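# Insert the loose pipe fully into a push-fit fitting

## Task

Slide the free pipe into the push-fit fitting's open socket until it is seated as deep as it will go.

## Robot and tools

Robot: two seven-joint Kinova Gen3 arms, left_arm and right_arm, each ending in a Robotiq 2F-85 two-finger gripper. The gripper's fingers point along its own +z axis and close along its own y axis. Its reported point, end_effector_position, lies between the pads when they are shut. Closed fingertips reach about 19 mm past that point; fully open ones reach about 6 mm past it.

Frame: everything uses the scene frame. Its origin is at table-top height, midway between the two nominal arm bases. +z is up, +x points out over the table, and left_arm sits on the +y side; these names do not match image left and right. Calibrated bases: left_arm at (+0.052, +0.338, 0) m, right_arm at (-0.049, -0.327, 0) m. Reported hand positions and orientations can be a few centimetres off, more at long reach.

The 16-number row (shared by execute_actions and move): every value lies in [-1, 1], and a row always has all 16, even when one arm stays still. Order: left dx, dy, dz, rx, ry, rz, left gripper position, left gripper speed, then the same eight for the right arm. dx..rz are an offset, not a pose: a displacement along the scene axes from that arm's Hand target as it stood when the action or move began. 1.0 equals 0.6 m for dx, dy, dz and 180 degrees for rx, ry, rz, which form one rotation vector turning about the Hand target's position. Every row in one action, and every target in one move, counts from that same start, not from the previous row; repeating an offset in a later call moves the arm further. Sending six zeros re-requests the current Hand target (useful when the gripper settled short of it). Gripper position is absolute: +1 fully open (85 mm), 0 about 45 mm, -1 fully shut; the scale is not linear, so check position_measured_pct. Gripper speed: -1 about 20 mm/s, 0 about 85, +1 about 150; faster closes grip harder. To keep a gripper unchanged, resend the exact numbers last sent; a zero is a real command.

execute_actions(actions, cameras): actions is a list of actions; each action is a list of up to 15 rows, one per 1/30 s control step; a short action repeats its last row to fill 15 steps. An empty list returns state plus all camera images. cameras takes names, ["all"] or [].

move(target, speed, blend, blocking, cameras): target is one row or a list of up to 15 rows, all offsets from the same starting Hand targets. speed is in m/s, 0.002 to 0.5 (default 0.25), one value or one per target; rotation rate is capped at twice that in rad/s and at 0.873 rad/s. blend, in metres, rounds corners between listed targets; 0 means stop at each. Moves run straight, do not avoid obstacles, and end after 10 s even if short. blocking=false returns after about 0.5 s while the move continues. The result adds a move: line (done, off_target, moving, held, fault) and limits (paced = pose clipped, held = steps withheld).

wait(seconds 0 to 10) lets time pass; stop() brakes a running move; zoom_image(camera, region=[x0,y0,x1,y1]) enlarges part of the newest image, at most 504 by 504 pixels; clear_fault(arm) resets a reported torque fault; read_manual gives licence text only; finished_scene(scene) ends the scene irreversibly, so call it only once the pipe is fully home and stays so untouched.

Cameras: cam_high, cam_low, cam_left_wrist, cam_right_wrist, each 672x504. A Wrist depth line gives a 7x7 grid (rows split by " / ") of forward distances in mm, 164 to 4000, "-" for none.

Result lines: end_effector_position (m) and end_effector_quat_wxyz in the scene frame; Hand target, the last commanded pose after clipping, which the next offsets start from; Tool commands; position_measured_pct, roughly 50 minus 50 times the finger position number; object_status 0 moving, 1 blocked opening, 2 stopped on an object before the requested position (firm grip), 3 reached the request or pads met (empty or soft grip); motor_current_ma, near 1000 when holding, near 0 empty; joint torques; Flange force along the gripper's axes (includes held weight, has error); step readings of hand position; motor temperatures.

Cautions: the arms are stiff, so a target even a few mm beyond firm contact presses very hard; back the target off past the gripper to release a push. Approach contacts slowly. Orientation commands are clipped to 32 degrees from the measured orientation per step, and big wrist turns can swing the elbow. Torque limits are 104.5 N m for the four big joints and 51.3 N m for the three wrist joints; exceeding one, or a joint straying over 5 degrees, halts that arm until clear_fault. Keep the arms apart: the clearance check may not prevent contact, and arm-to-arm presses can fail the scene. Don't drop the pipe, release it while moving, slam into the fitting or table, or over-squeeze a part still resting on something. Anything leaving the table fails the task. Motors heat when holding, stretched or pushing; MOTOR HOT appears at 60 °C and at 75 °C the arm sags for 30 to 60 s. A loose object may occasionally get nudged by the scene.

Each tool is called after "Call:" as name(argument=value, ...) on one line, values as JSON.

## Session

Call:
execute_actions(actions=[])

Scene clock: 0.00 s.
left_arm: end_effector_position=(+0.8844, +0.4014, +0.2527) position_measured_pct=0.0 object_status=3 motor_current_ma=0 end_effector_quat_wxyz=(-0.410, +0.683, -0.102, +0.596) | right_arm: end_effector_position=(+0.3172, -0.1823, +0.3216) position_measured_pct=0.0 object_status=3 motor_current_ma=0 end_effector_quat_wxyz=(+0.109, +0.751, -0.650, +0.031)
Joint positions: left_arm=[-0.028 1.077 0.217 1.437 -2.585 1.159 0.33] | right_arm=[-0.321 0.344 -0.272 1.415 0.203 1.594 2.651]
Joint velocities: within noise
Joint torques (N m): no reading
Motor temperatures (°C): left_arm=[37 35 31 31 38 37 43] | right_arm=[33 37 29 29 32 37 43]
Flange force (N): no reading
Wrist depth (mm): cam_left_wrist=[1244 1169 1107 1054 972 1265 1219 / 1285 1208 1139 1073 1353 1303 1246 / 1337 1246 1180 1454 1414 1350 1278 / 1857 1295 1199 1535 1467 1390 1131 / 1927 1832 1696 1590 1500 1251 881 / 2053 1911 1768 1687 1292 916 789 / 2112 1973 1832 1704 999 850 815] | cam_right_wrist=[490 503 516 526 540 551 566 / 482 488 502 513 525 538 550 / 471 482 487 499 512 524 537 / 460 469 481 489 501 510 525 / 451 460 471 479 491 502 513 / 441 449 459 469 479 491 502 / 434 443 452 460 471 480 491]
Hand target: left_arm +0.8844, +0.4014, +0.2527; -0.410, +0.683, -0.102, +0.596 | right_arm +0.3172, -0.1823, +0.3216; +0.109, +0.751, -0.650, +0.031
Tool commands: left_gripper/position=+1.0 left_gripper/speed=+1.0 right_gripper/position=+1.0 right_gripper/speed=+1.0

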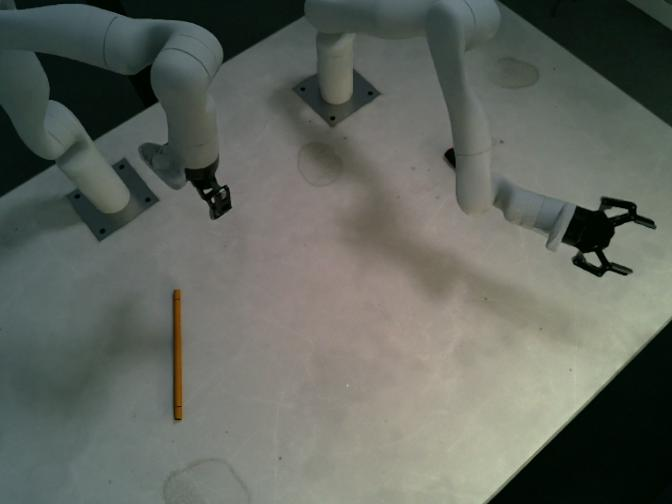

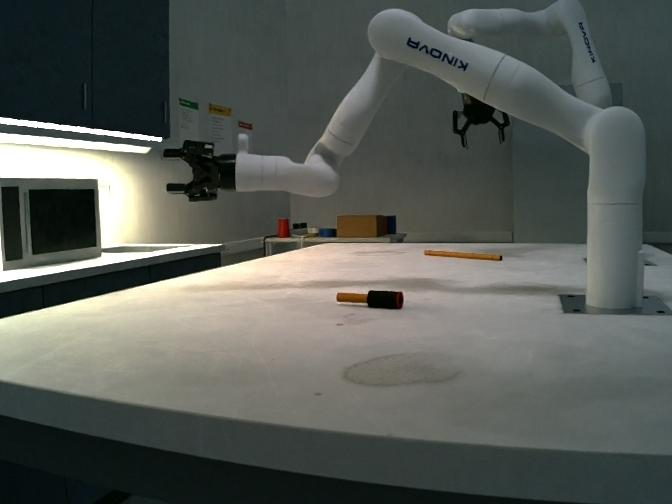

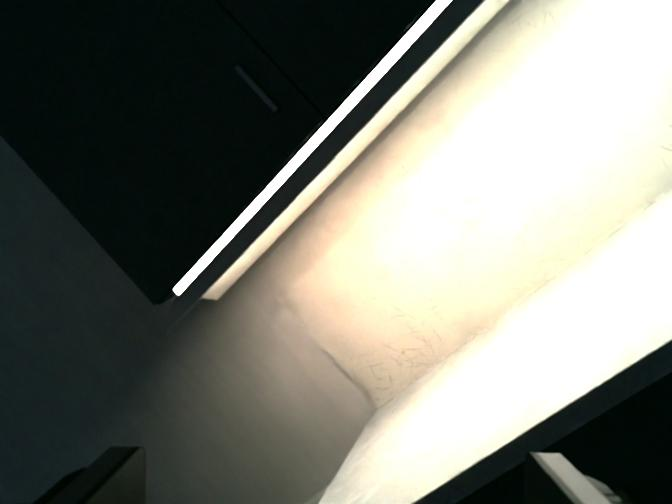

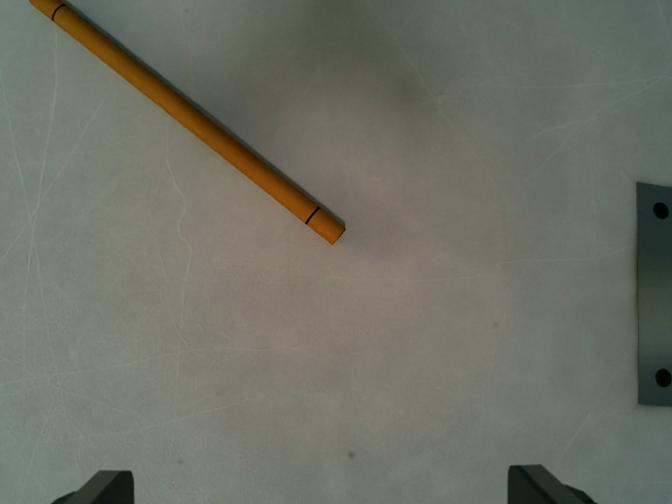

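Call:
zoom_image(camera="cam_low", region=[320, 240, 520, 340])

Call:
zoom_image(camera="cam_high", region=[380, 100, 540, 220])

Call:
zoom_image(camera="cam_high", region=[100, 270, 260, 430])

Scaled by 2.520 from the camera's 672x504 image, which has a finer 960x720 frame.

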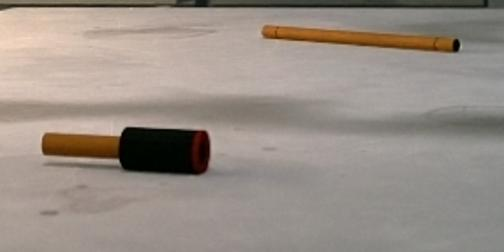

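Scaled by 3.150 from the camera's 672x504 image, which has a finer 960x720 frame.

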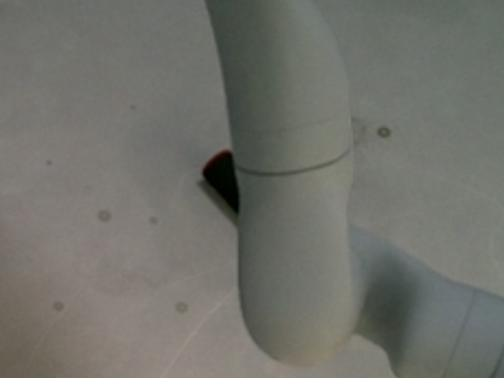

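Scaled by 3.150 from the camera's 672x504 image, which has a finer 960x720 frame.

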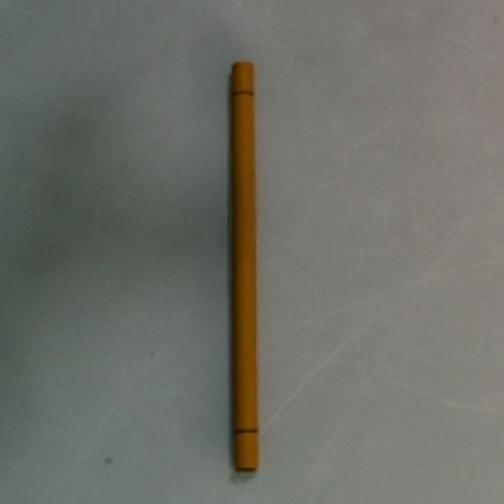

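Call:
move(target=[-0.7073, 0.1977, 0.0788, 0.560, 0.386, -0.642, 0.1, 1, 0.1982, -0.3633, -0.2693, 0.1458, 0.0487, 0.2739, -0.3, 1], speed=0.42, cameras=["all"])

Scene clock: 221.03 s.
left_arm: end_effector_position=(+0.4601, +0.5200, +0.3000) position_measured_pct=45.0 object_status=3 motor_current_ma=0 end_effector_quat_wxyz=(-0.001, +0.000, +1.000, +0.001) | right_arm: end_effector_position=(+0.4361, -0.4003, +0.1600) position_measured_pct=64.9 object_status=3 motor_current_ma=0 end_effector_quat_wxyz=(-0.034, +0.956, -0.261, -0.125)
Joint positions: left_arm=[-0.362 0.342 -0.154 1.455 -6.232 1.349 1.048] | right_arm=[0.387 0.759 -0.373 1.275 0.135 1.381 4.185]
Joint torques (N m): left_arm=[0.02 -16.78 -0.67 -8.48 -0.16 -0.08 -0.01] | right_arm=[-0.68 -21.04 -1.79 -5.91 -0.23 0.56 0.45]
Motor temperatures (°C): left_arm=[36 45 30 31 38 37 43] | right_arm=[32 38 29 30 32 37 42]
Flange force (N): left_arm=[-3.9 1.6 0.1] | right_arm=[4.5 -1.5 -4.0]
Wrist depth (mm): cam_left_wrist=[444 445 444 442 441 442 440 / 446 445 444 444 443 441 441 / 446 445 444 444 443 443 441 / 447 445 445 444 444 443 443 / 447 446 445 445 444 444 443 / 447 446 446 445 445 445 443 / 448 447 446 447 445 446 444] | cam_right_wrist=[270 271 272 270 274 275 275 / 277 278 278 277 282 281 284 / 284 285 287 283 288 289 291 / 292 293 295 295 297 298 299 / 301 302 303 303 306 307 308 / 310 310 312 311 314 315 317 / 316 318 319 319 321 322 325]
Hand target: left_arm +0.4601, +0.5200, +0.3000; -0.001, +0.000, +1.000, +0.001 | right_arm +0.4361, -0.4003, +0.1600; -0.034, +0.956, -0.261, -0.125
Off the commanded pose: left_arm 0.000 m, 0 deg | right_arm 0.000 m, 0 deg.
move: done

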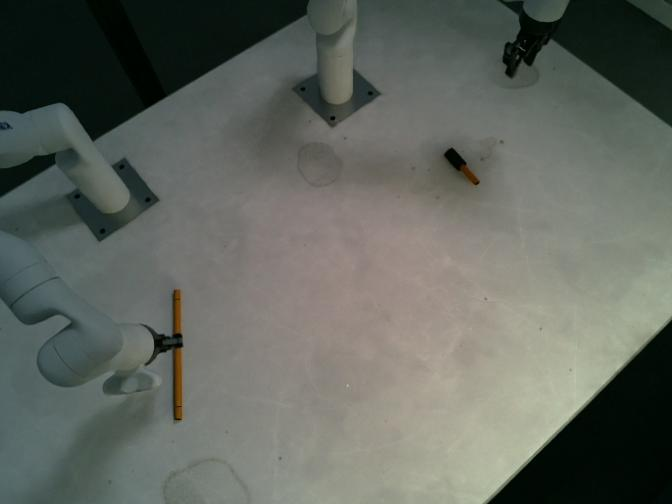

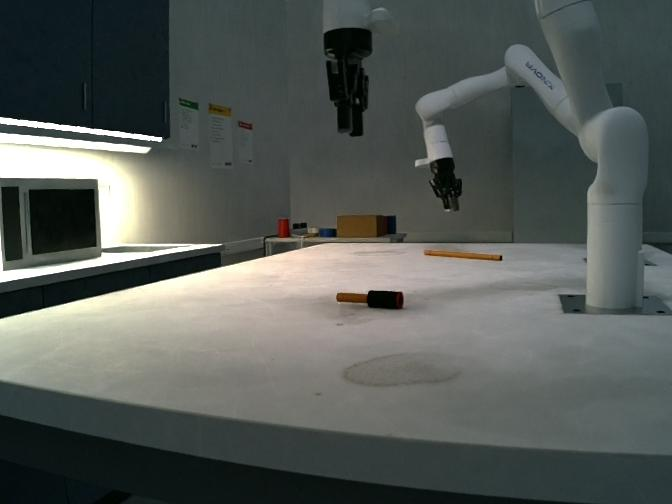

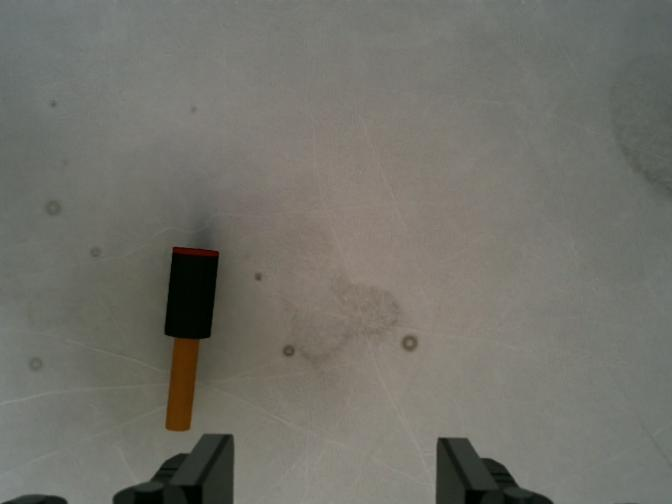

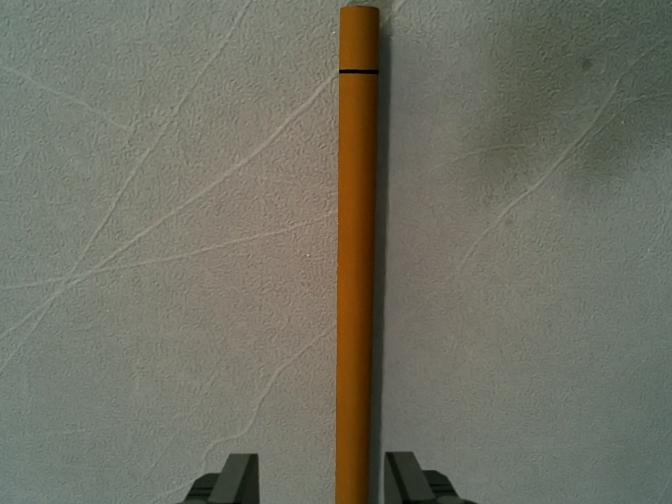

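Call:
move(target=[-0.0375, -0.1542, -0.3667, 0.0039, 0.0833, -0.0298, 0.1, 1, -0.0115, -0.0193, -0.1500, 0, 0, 0, -0.3, 1], speed=0.25, cameras=["cam_left_wrist", "cam_right_wrist"])

Scene clock: 257.07 s.
left_arm: end_effector_position=(+0.4376, +0.4275, +0.0800) position_measured_pct=45.0 object_status=3 motor_current_ma=0 end_effector_quat_wxyz=(-0.131, +0.047, +0.990, +0.007) | right_arm: end_effector_position=(+0.4292, -0.4119, +0.0700) position_measured_pct=64.9 object_status=3 motor_current_ma=0 end_effector_quat_wxyz=(-0.034, +0.956, -0.261, -0.125)
Joint positions: left_arm=[-0.147 0.674 -0.114 1.734 -6.304 0.985 1.242] | right_arm=[0.406 0.866 -0.354 1.386 0.174 1.171 4.197]
Joint torques (N m): left_arm=[-0.1 -19.24 -0.85 -5.15 -0.32 0.65 0.01] | right_arm=[-0.71 -21.5 -1.97 -4.82 -0.24 0.59 0.42]
Flange force (N): left_arm=[-3.6 0.5 1.7] | right_arm=[4.9 -1.3 -3.1]
Wrist depth (mm): cam_left_wrist=[265 265 265 265 264 264 264 / 258 258 257 257 257 256 255 / 250 249 249 249 249 249 248 / 244 243 243 242 242 242 242 / 237 237 237 236 236 236 236 / 231 231 231 207 230 230 230 / 227 226 226 200 226 226 225] | cam_right_wrist=[185 186 186 176 188 189 189 / 190 191 191 181 193 194 194 / 195 196 196 194 198 199 200 / 200 201 201 189 203 204 205 / 206 207 207 194 209 209 211 / 212 214 214 200 216 216 218 / 217 218 219 208 220 221 222]
Hand target: left_arm +0.4376, +0.4275, +0.0800; -0.131, +0.047, +0.990, +0.007 | right_arm +0.4292, -0.4119, +0.0700; -0.034, +0.956, -0.261, -0.125
Off the commanded pose: left_arm 0.000 m, 0 deg | right_arm 0.000 m, 0 deg.
move: done
Images, in order (width x height): cam_left_wrist 672x504, cam_right_wrist 672x504.

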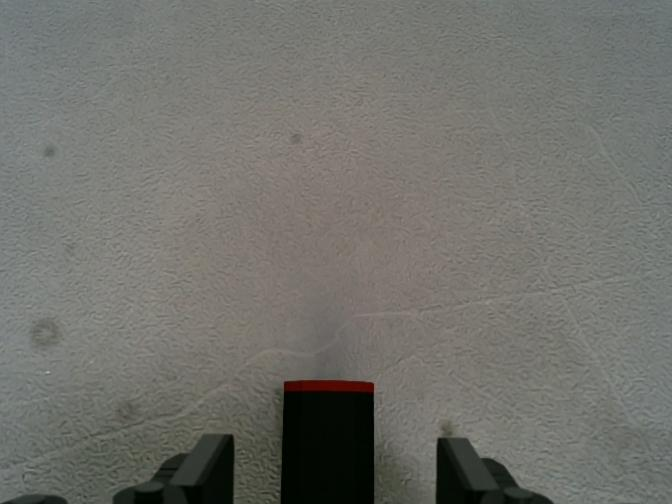

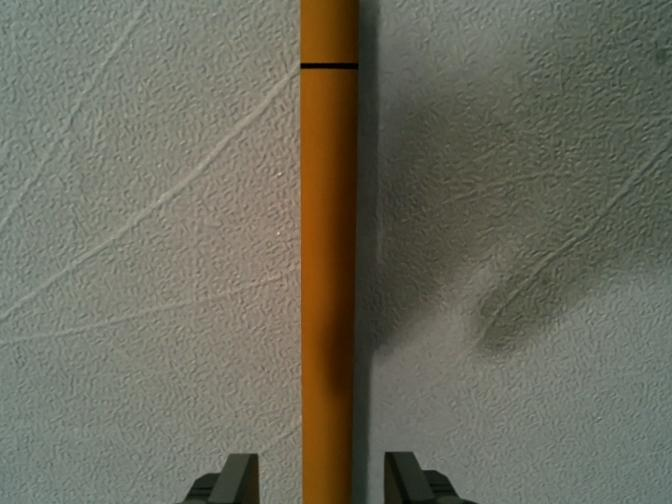

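Call:
move(target=[0, -0.0033, -0.09, 0, 0, 0, 0.1, 1, -0.0015, -0.0027, -0.0775, 0, 0, 0, -0.3, 1], speed=0.1, cameras=["cam_left_wrist", "cam_right_wrist", "cam_low"])

Scene clock: 267.30 s.
left_arm: end_effector_position=(+0.4376, +0.4255, +0.0260) position_measured_pct=45.0 object_status=3 motor_current_ma=0 end_effector_quat_wxyz=(-0.131, +0.047, +0.990, +0.007) | right_arm: end_effector_position=(+0.4283, -0.4135, +0.0234) position_measured_pct=64.9 object_status=3 motor_current_ma=0 end_effector_quat_wxyz=(-0.034, +0.956, -0.261, -0.125)
Joint positions: left_arm=[-0.146 0.775 -0.11 1.764 -6.295 0.854 1.248] | right_arm=[0.403 0.938 -0.341 1.411 0.195 1.077 4.195]
Joint torques (N m): left_arm=[-0.1 -19.88 -0.87 -4.25 -0.35 0.67 -0.01] | right_arm=[-0.69 -21.79 -1.96 -4.26 -0.22 0.58 0.42]
Flange force (N): left_arm=[-3.3 0.3 2.3] | right_arm=[4.8 -1.2 -2.8]
Wrist depth (mm): cam_left_wrist=[204 204 203 203 203 203 203 / 198 198 198 198 197 197 197 / 193 193 193 193 192 192 192 / 187 188 188 187 187 187 187 / 182 182 182 182 182 182 181 / 178 178 177 - 177 177 177 / 175 175 - - - 174 174] | cam_right_wrist=[- - - - - - - / - - - - - - - / - - - - - - - / - - - - - - - / - - - - - - - / - - - - 166 166 166 / 165 166 166 - 168 168 169]
Hand target: left_arm +0.4376, +0.4255, +0.0260; -0.131, +0.047, +0.990, +0.007 | right_arm +0.4283, -0.4135, +0.0235; -0.034, +0.956, -0.261, -0.125
Off the commanded pose: left_arm 0.000 m, 0 deg | right_arm 0.000 m, 0 deg.
move: done
Images, in order (width x height): cam_low 672x504, cam_left_wrist 672x504, cam_right_wrist 672x504.

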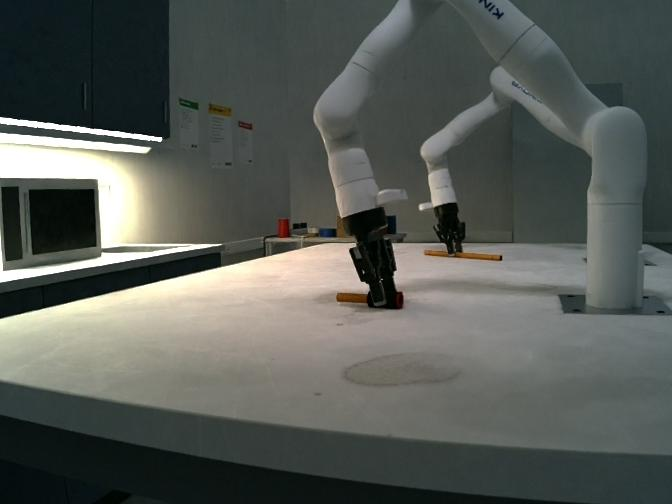

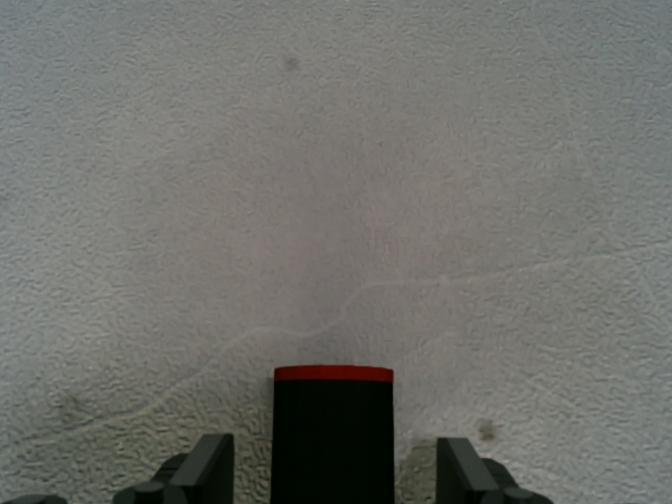

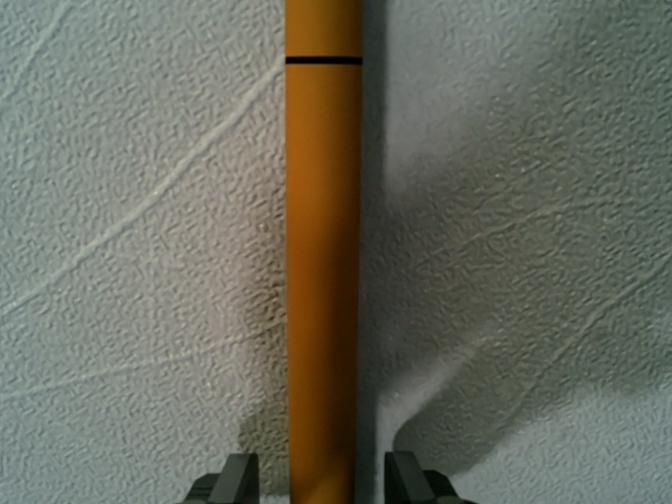

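Call:
move(target=[[0, 0, 0, 0, 0, 0, -0.6, -1, 0, 0, 0, 0, 0, 0, -0.85, -1], [0, 0, 0.1, 0, 0, 0, -0.6, -1, 0, 0, 0.1, 0, 0, 0, -0.85, -1]], speed=0.1, cameras=["cam_left_wrist", "cam_right_wrist", "cam_low"])

Scene clock: 274.63 s.
left_arm: end_effector_position=(+0.4376, +0.4255, +0.0860) position_measured_pct=69.3 object_status=2 motor_current_ma=1000 end_effector_quat_wxyz=(-0.131, +0.047, +0.990, +0.007) | right_arm: end_effector_position=(+0.4284, -0.4135, +0.0836) position_measured_pct=83.5 object_status=2 motor_current_ma=1000 end_effector_quat_wxyz=(-0.034, +0.956, -0.261, -0.125)
Joint positions: left_arm=[-0.143 0.662 -0.113 1.731 -6.305 1 1.245] | right_arm=[0.411 0.845 -0.357 1.378 0.169 1.198 4.202]
Joint torques (N m): left_arm=[-0.04 -19.43 -0.85 -5.33 -0.36 0.68 0.03] | right_arm=[-0.64 -21.95 -2.05 -5.22 -0.27 0.72 0.42]
Flange force (N): left_arm=[-3.8 0.6 2.2] | right_arm=[4.9 -1.3 -1.9]
Wrist depth (mm): cam_left_wrist=[272 272 272 271 271 270 271 / 264 264 264 264 263 263 263 / 256 256 255 255 255 255 255 / 249 249 249 249 248 248 248 / 243 242 243 242 242 242 242 / 237 237 238 238 237 236 235 / 232 232 - - - 231 231] | cam_right_wrist=[198 198 199 - 201 201 202 / 202 204 204 - 206 207 208 / 208 209 210 - 212 212 213 / 214 215 215 - 217 218 219 / 219 220 221 - 223 224 225 / 227 228 228 - 230 231 232 / 232 233 - - 235 237 238]
Hand target: left_arm +0.4376, +0.4255, +0.0860; -0.131, +0.047, +0.990, +0.007 | right_arm +0.4283, -0.4135, +0.0835; -0.034, +0.956, -0.261, -0.125
Off the commanded pose: left_arm 0.000 m, 0 deg | right_arm 0.000 m, 0 deg.
move: done
Images, in order (width x height): cam_low 672x504, cam_left_wrist 672x504, cam_right_wrist 672x504.

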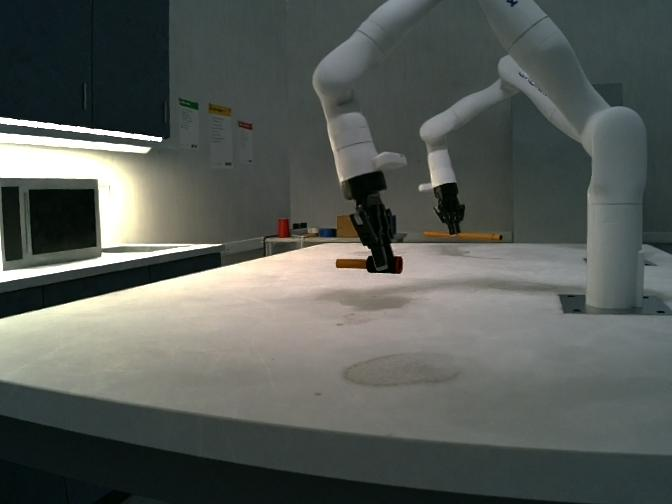

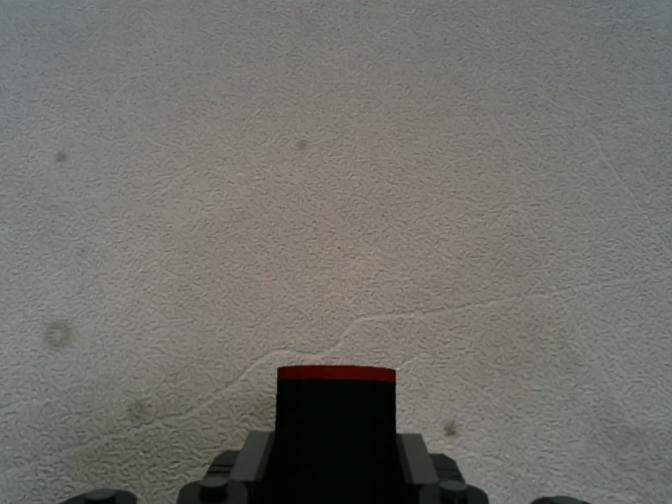

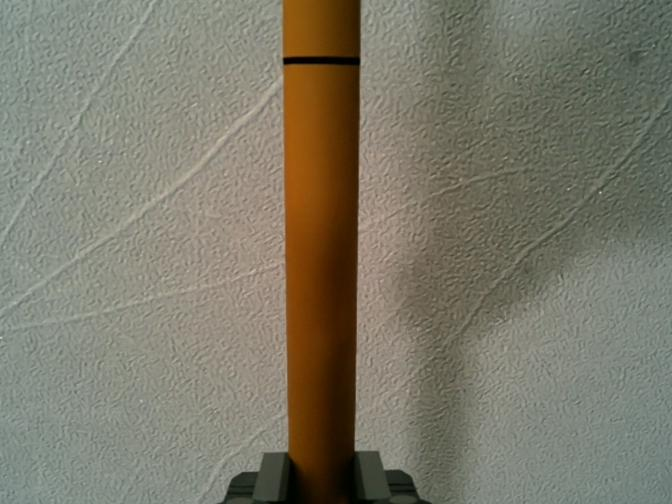

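Call:
move(target=[0.0457, -0.5492, 0.1267, 0, 0, 0.3633, -0.6, -1, -0.1738, 0.4425, 0.1373, 0, 0, -0.4972, -0.85, -1], speed=0.3, cameras=["all"])

Scene clock: 295.00 s.
left_arm: end_effector_position=(+0.4650, +0.0960, +0.1620) position_measured_pct=69.3 object_status=2 motor_current_ma=1000 end_effector_quat_wxyz=(-0.114, -0.495, +0.859, -0.065) | right_arm: end_effector_position=(+0.3240, -0.1480, +0.1658) position_measured_pct=83.5 object_status=2 motor_current_ma=1000 end_effector_quat_wxyz=(+0.113, -0.495, +0.859, +0.065)
Joint positions: left_arm=[0.452 0.573 -0.211 1.601 -5.866 1.087 2.668] | right_arm=[-0.269 0.304 -0.111 2.041 -0.217 0.6 2.381]
Joint torques (N m): left_arm=[-0.09 -20.07 -0.69 -7.15 0.58 0.28 -0.01] | right_arm=[-0.65 -13.8 -0.19 -6 -0.24 -0.64 0.41]
Flange force (N): left_arm=[-1.1 -4.1 2.4] | right_arm=[-3.2 -3.5 -0.5]
Wrist depth (mm): cam_left_wrist=[354 354 355 183 354 355 354 / 345 345 344 343 345 345 345 / 336 335 336 335 336 335 336 / 327 325 327 325 327 327 327 / 319 317 317 317 317 317 319 / 309 309 311 312 311 309 309 / 303 303 - - - 304 303] | cam_right_wrist=[275 277 - 279 280 280 282 / 282 284 - 286 286 288 289 / 290 291 - 293 295 295 296 / 299 299 - 302 303 304 305 / 307 308 - 310 312 313 314 / 315 316 - 318 321 322 323 / 322 323 - 325 328 328 331]
Hand target: left_arm +0.4650, +0.0960, +0.1620; -0.114, -0.495, +0.859, -0.065 | right_arm +0.3240, -0.1480, +0.1659; +0.113, -0.495, +0.859, +0.065
Off the commanded pose: left_arm 0.000 m, 0 deg | right_arm 0.000 m, 0 deg.
move: done

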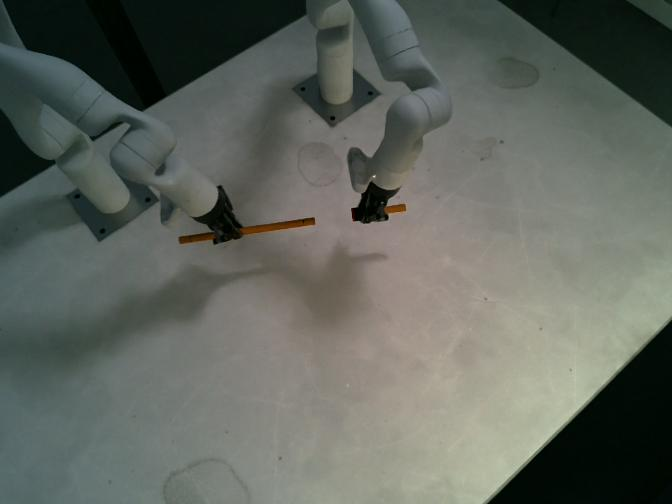

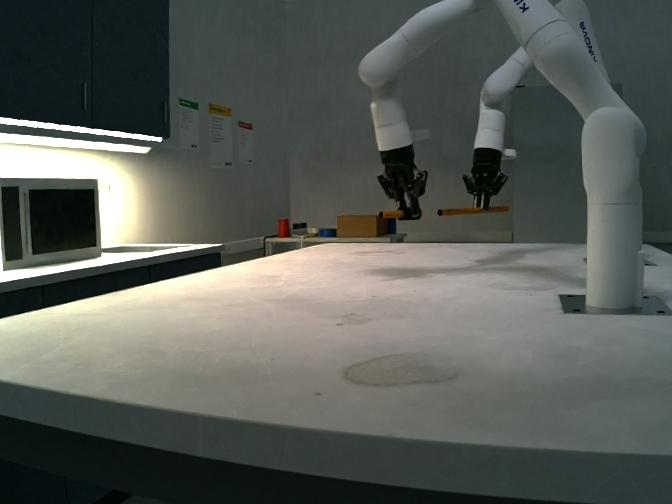

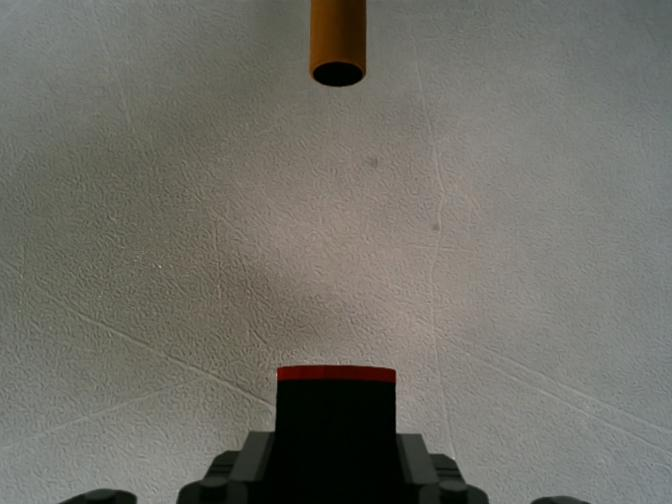

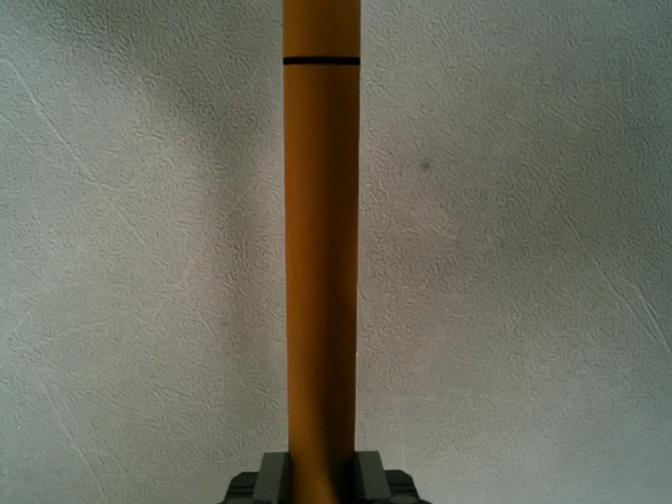

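Call:
zoom_image(camera="cam_low", region=[360, 140, 528, 266])

Call:
zoom_image(camera="cam_left_wrist", region=[236, 0, 436, 150])

Call:
zoom_image(camera="cam_left_wrist", region=[236, 350, 436, 500])

Call:
zoom_image(camera="cam_high", region=[170, 150, 422, 280])

Scaled by 3.000 from the camera's 672x504 image, which has a finer 960x720 frame.

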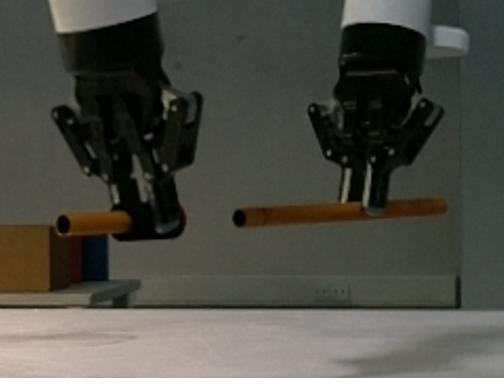

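Scaled by 2.520.

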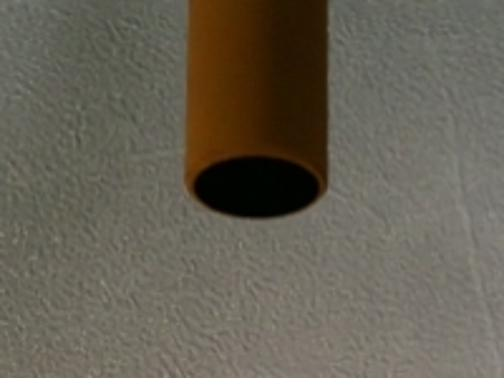

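Scaled by 2.520.

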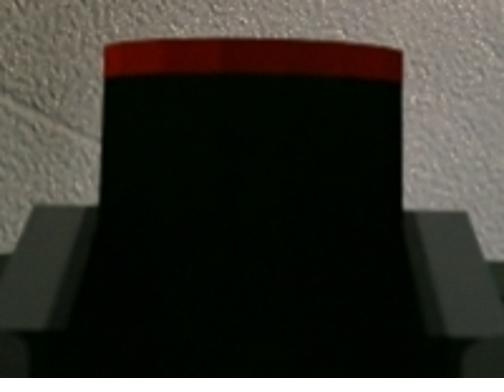

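Scaled by 2.000 from the camera's 672x504 image, which has a finer 960x720 frame.

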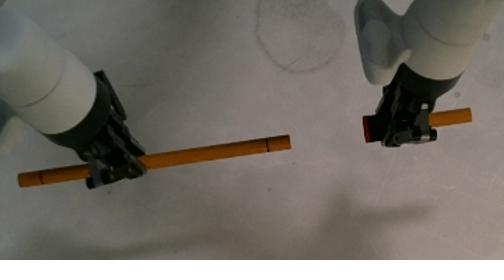

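Call:
move(target=[0, 0, 0, 0, 0, 0, -0.6, -1, 0.0542, 0.0938, 0, 0, 0, 0, -0.85, -1], speed=0.1, cameras=["cam_high", "cam_low", "cam_left_wrist"])

Call:
zoom_image(camera="cam_left_wrist", region=[236, 150, 436, 400])

Call:
zoom_image(camera="cam_low", region=[370, 180, 520, 240])

Call:
zoom_image(camera="cam_high", region=[280, 180, 420, 250])

Scene clock: 323.10 s.
left_arm: end_effector_position=(+0.4650, +0.0960, +0.1620) position_measured_pct=69.3 object_status=2 motor_current_ma=1000 end_effector_quat_wxyz=(-0.114, -0.495, +0.859, -0.065) | right_arm: end_effector_position=(+0.3566, -0.0918, +0.1659) position_measured_pct=83.5 object_status=2 motor_current_ma=1000 end_effector_quat_wxyz=(+0.113, -0.495, +0.859, +0.065)
Joint positions: left_arm=[0.452 0.573 -0.211 1.601 -5.866 1.087 2.668] | right_arm=[-0.39 0.4 -0.089 1.885 -0.167 0.642 2.239]
Joint torques (N m): left_arm=[-0.1 -20.03 -0.69 -7.17 0.57 0.28 -0.01] | right_arm=[-0.84 -16.08 -0.23 -6.38 -0.2 -0.73 0.43]
Flange force (N): left_arm=[-1.1 -3.9 2.4] | right_arm=[-3.5 -3.8 -0.5]
Wrist depth (mm): cam_left_wrist=[355 354 354 183 354 355 354 / 345 345 344 177 345 344 345 / 336 336 335 172 336 335 335 / 326 325 327 169 327 328 326 / 319 317 317 315 317 317 319 / 309 309 311 312 311 309 309 / 303 304 - - - 303 304] | cam_right_wrist=[276 276 - 278 280 281 282 / 283 284 - 285 286 287 289 / 290 291 - 293 294 295 296 / 298 299 - 302 303 304 305 / 306 308 - 311 311 312 314 / 315 316 - 319 322 322 322 / 322 324 - 326 328 329 331]
Hand target: left_arm +0.4650, +0.0960, +0.1620; -0.114, -0.495, +0.859, -0.065 | right_arm +0.3566, -0.0917, +0.1659; +0.113, -0.495, +0.859, +0.065
Off the commanded pose: left_arm 0.000 m, 0 deg | right_arm 0.000 m, 0 deg.
move: done
Images, in order (width x height): cam_high 672x504, cam_low 672x504, cam_left_wrist 672x504.

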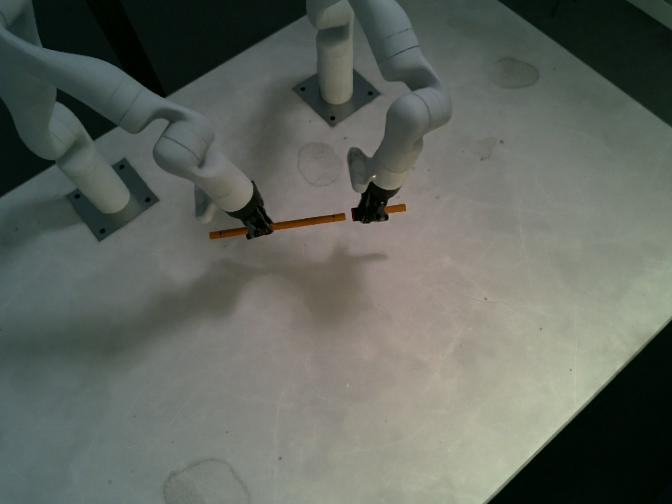

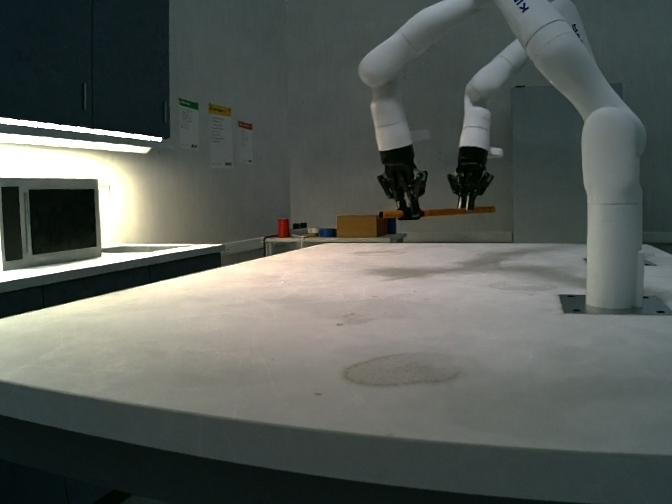

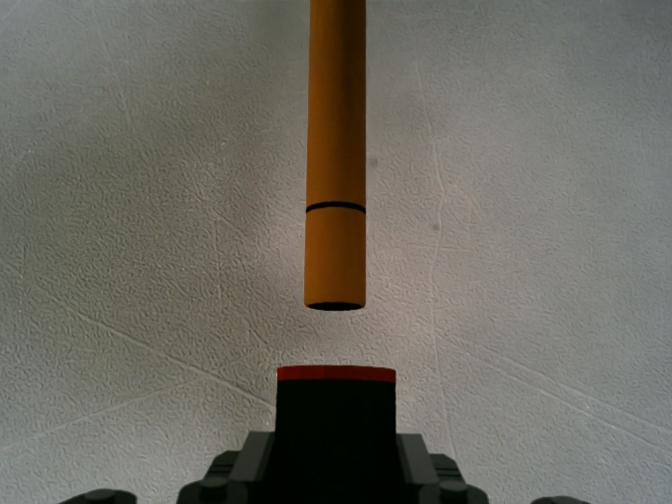

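Scaled by 2.016.

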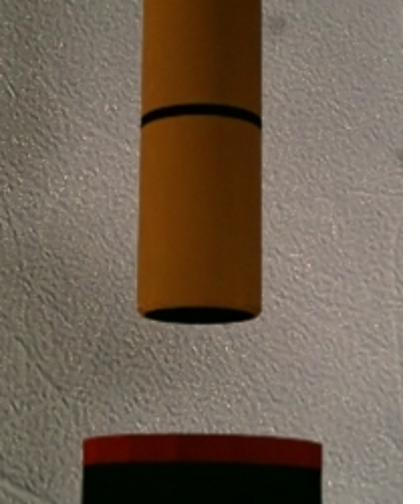

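Scaled by 3.360 from the camera's 672x504 image, which has a finer 960x720 frame.

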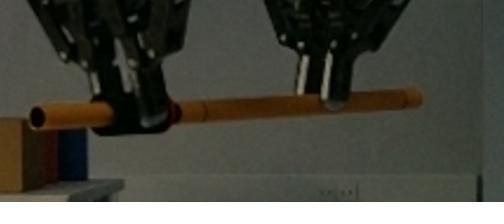

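Scaled by 3.600 from the camera's 672x504 image, which has a finer 960x720 frame.

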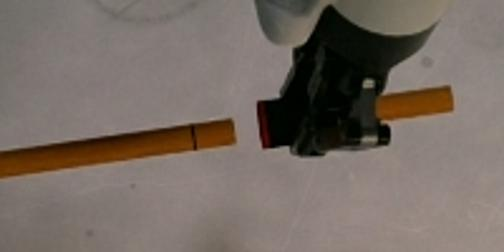

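Call:
zoom_image(camera="cam_low", region=[374, 196, 434, 226])

Call:
zoom_image(camera="cam_low", region=[420, 196, 500, 226])

Call:
zoom_image(camera="cam_high", region=[330, 190, 410, 230])

Scaled by 8.400 from the camera's 672x504 image, which has a finer 960x720 frame.

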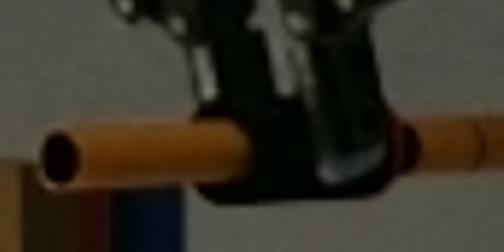

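Scaled by 6.300 from the camera's 672x504 image, which has a finer 960x720 frame.

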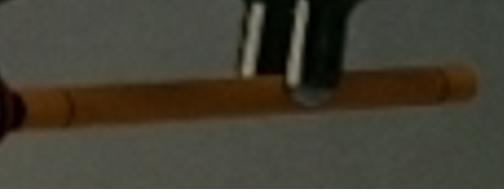

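Scaled by 6.300 from the camera's 672x504 image, which has a finer 960x720 frame.

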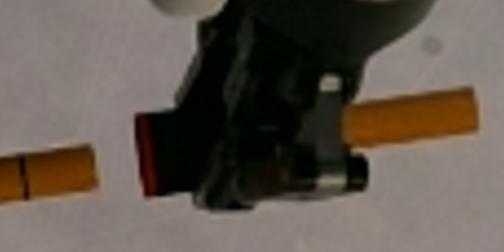

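Call:
move(target=[0, 0, 0, 0, 0, 0, -0.6, -1, 0.0075, 0.0149, 0.002, 0, 0, 0, -0.85, -1], speed=0.05, cameras=["cam_high", "cam_low", "cam_left_wrist"])

Call:
zoom_image(camera="cam_left_wrist", region=[256, 300, 416, 420])

Call:
zoom_image(camera="cam_low", region=[374, 191, 454, 231])

Scene clock: 364.57 s.
left_arm: end_effector_position=(+0.4650, +0.0960, +0.1620) position_measured_pct=69.3 object_status=2 motor_current_ma=1000 end_effector_quat_wxyz=(-0.114, -0.495, +0.859, -0.065) | right_arm: end_effector_position=(+0.3611, -0.0828, +0.1671) position_measured_pct=83.5 object_status=2 motor_current_ma=1000 end_effector_quat_wxyz=(+0.113, -0.495, +0.859, +0.065)
Joint positions: left_arm=[0.452 0.573 -0.211 1.601 -5.866 1.087 2.668] | right_arm=[-0.408 0.412 -0.085 1.858 -0.16 0.653 2.219]
Joint torques (N m): left_arm=[-0.07 -20.03 -0.71 -7.19 0.55 0.31 0.01] | right_arm=[-0.65 -16.4 -0.22 -6.5 -0.21 -0.75 0.42]
Flange force (N): left_arm=[-1.2 -3.8 2.5] | right_arm=[-3.8 -3.3 -0.4]
Wrist depth (mm): cam_left_wrist=[355 354 354 181 355 355 354 / 344 345 345 176 345 345 345 / 336 335 336 171 336 336 336 / 327 325 327 170 327 327 327 / 319 317 317 317 317 317 319 / 309 309 311 312 311 309 310 / 303 303 - - - 303 303] | cam_right_wrist=[276 278 - 280 281 282 283 / 284 285 - 286 288 290 290 / 291 291 - 294 296 297 298 / 299 301 - 303 305 305 306 / 309 310 - 311 313 315 316 / 316 317 - 319 322 323 323 / 324 325 - 327 330 330 333]
Hand target: left_arm +0.4650, +0.0960, +0.1620; -0.114, -0.495, +0.859, -0.065 | right_arm +0.3611, -0.0828, +0.1671; +0.113, -0.495, +0.859, +0.065
Off the commanded pose: left_arm 0.000 m, 0 deg | right_arm 0.000 m, 0 deg.
move: done
Images, in order (width x height): cam_high 672x504, cam_low 672x504, cam_left_wrist 672x504.

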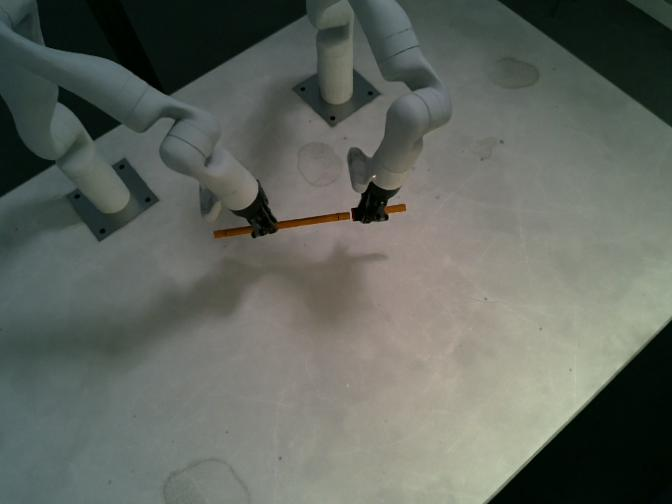

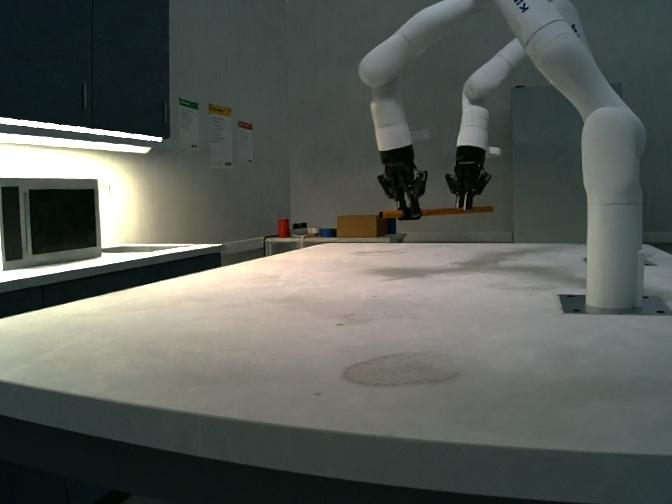

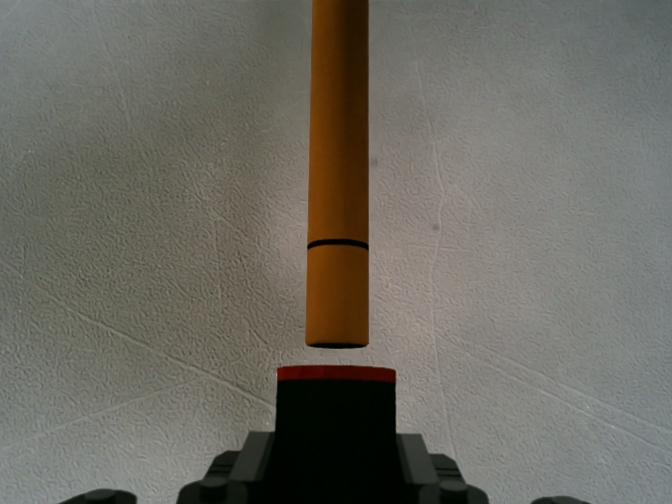

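Scaled by 3.150.

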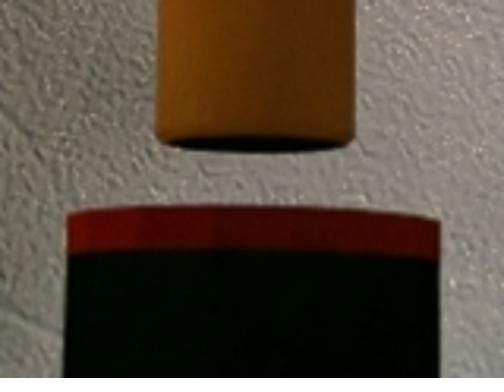

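Scaled by 6.300 from the camera's 672x504 image, which has a finer 960x720 frame.

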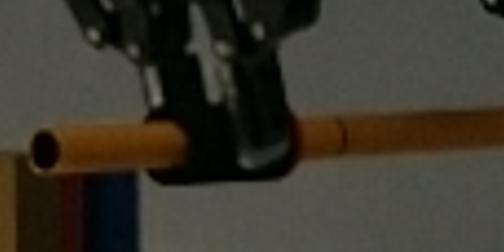

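Call:
zoom_image(camera="cam_low", region=[376, 202, 406, 222])

Call:
zoom_image(camera="cam_low", region=[416, 202, 446, 222])

Call:
zoom_image(camera="cam_low", region=[470, 200, 500, 220])

Scaled by 16.800 from the camera's 672x504 image, which has a finer 960x720 frame.

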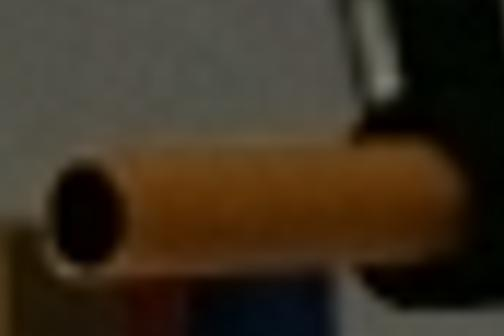

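Scaled by 16.800 from the camera's 672x504 image, which has a finer 960x720 frame.

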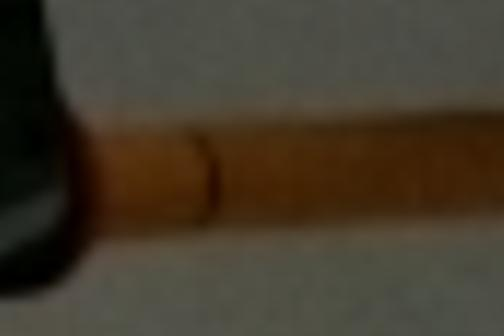

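Scaled by 16.800 from the camera's 672x504 image, which has a finer 960x720 frame.

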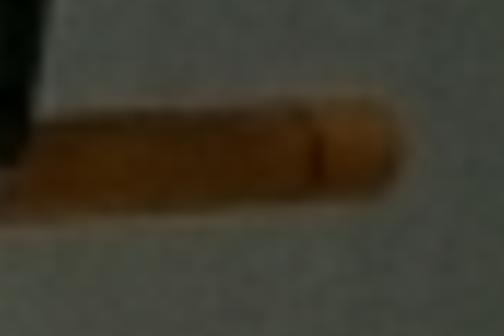

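Call:
move(target=[0, 0, 0, 0, 0, 0, -0.6, -1, 0.00667, 0.01155, 0.00117, 0, 0, 0, -0.85, -1], speed=0.03, cameras=["cam_low", "cam_left_wrist"])

Call:
zoom_image(camera="cam_left_wrist", region=[256, 300, 416, 420])

Scene clock: 377.47 s.
left_arm: end_effector_position=(+0.4650, +0.0960, +0.1620) position_measured_pct=69.3 object_status=2 motor_current_ma=1000 end_effector_quat_wxyz=(-0.114, -0.495, +0.859, -0.065) | right_arm: end_effector_position=(+0.3651, -0.0759, +0.1678) position_measured_pct=83.5 object_status=2 motor_current_ma=1000 end_effector_quat_wxyz=(+0.113, -0.495, +0.859, +0.065)
Joint positions: left_arm=[0.452 0.573 -0.211 1.601 -5.866 1.087 2.668] | right_arm=[-0.421 0.424 -0.081 1.835 -0.155 0.662 2.205]
Joint torques (N m): left_arm=[0 -19.92 -0.62 -7.15 0.57 0.31 -0.02] | right_arm=[-0.73 -16.77 -0.27 -6.63 -0.23 -0.81 0.43]
Flange force (N): left_arm=[-1.2 -3.7 2.3] | right_arm=[-3.8 -3.5 -0.4]
Wrist depth (mm): cam_left_wrist=[354 354 354 181 355 355 355 / 345 345 344 176 345 345 345 / 335 336 336 171 336 336 336 / 327 325 327 170 327 327 327 / 318 317 317 317 317 317 319 / 309 309 311 - 311 310 309 / 303 303 - - - 303 303] | cam_right_wrist=[278 278 - 281 282 282 283 / 284 285 - 287 288 289 290 / 291 292 - 294 296 297 298 / 300 302 - 304 305 306 307 / 308 310 - 313 315 314 316 / 317 319 - 320 323 324 324 / 324 326 - 328 330 331 332]
Hand target: left_arm +0.4650, +0.0960, +0.1620; -0.114, -0.495, +0.859, -0.065 | right_arm +0.3651, -0.0758, +0.1678; +0.113, -0.495, +0.859, +0.065
Off the commanded pose: left_arm 0.000 m, 0 deg | right_arm 0.000 m, 0 deg.
move: done
Images, in order (width x height): cam_low 672x504, cam_left_wrist 672x504.

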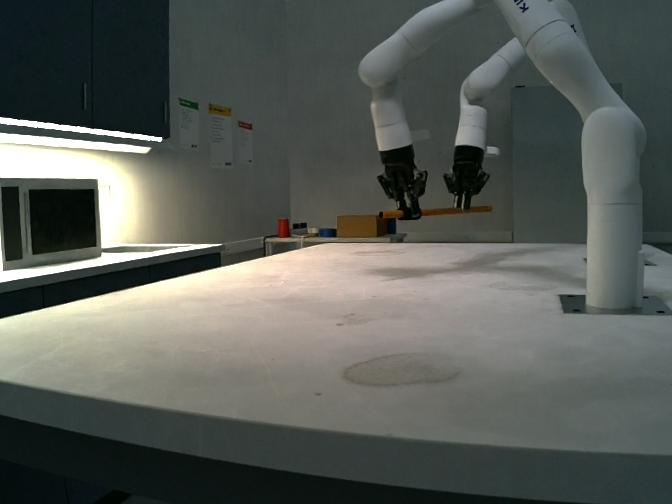

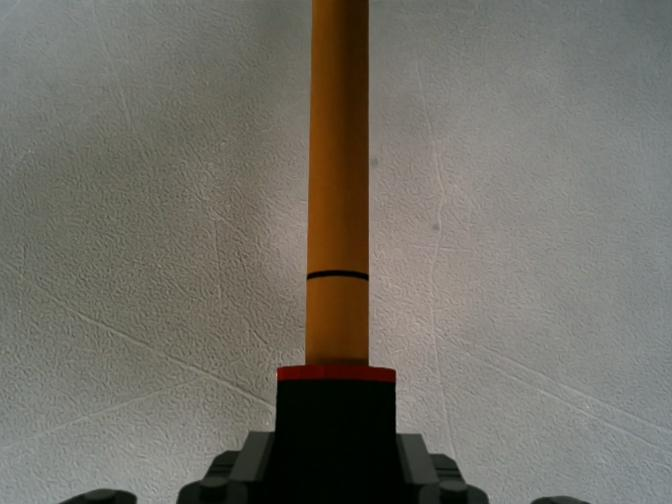

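Scaled by 3.150.

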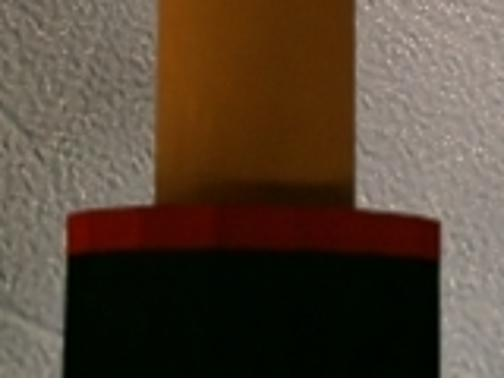

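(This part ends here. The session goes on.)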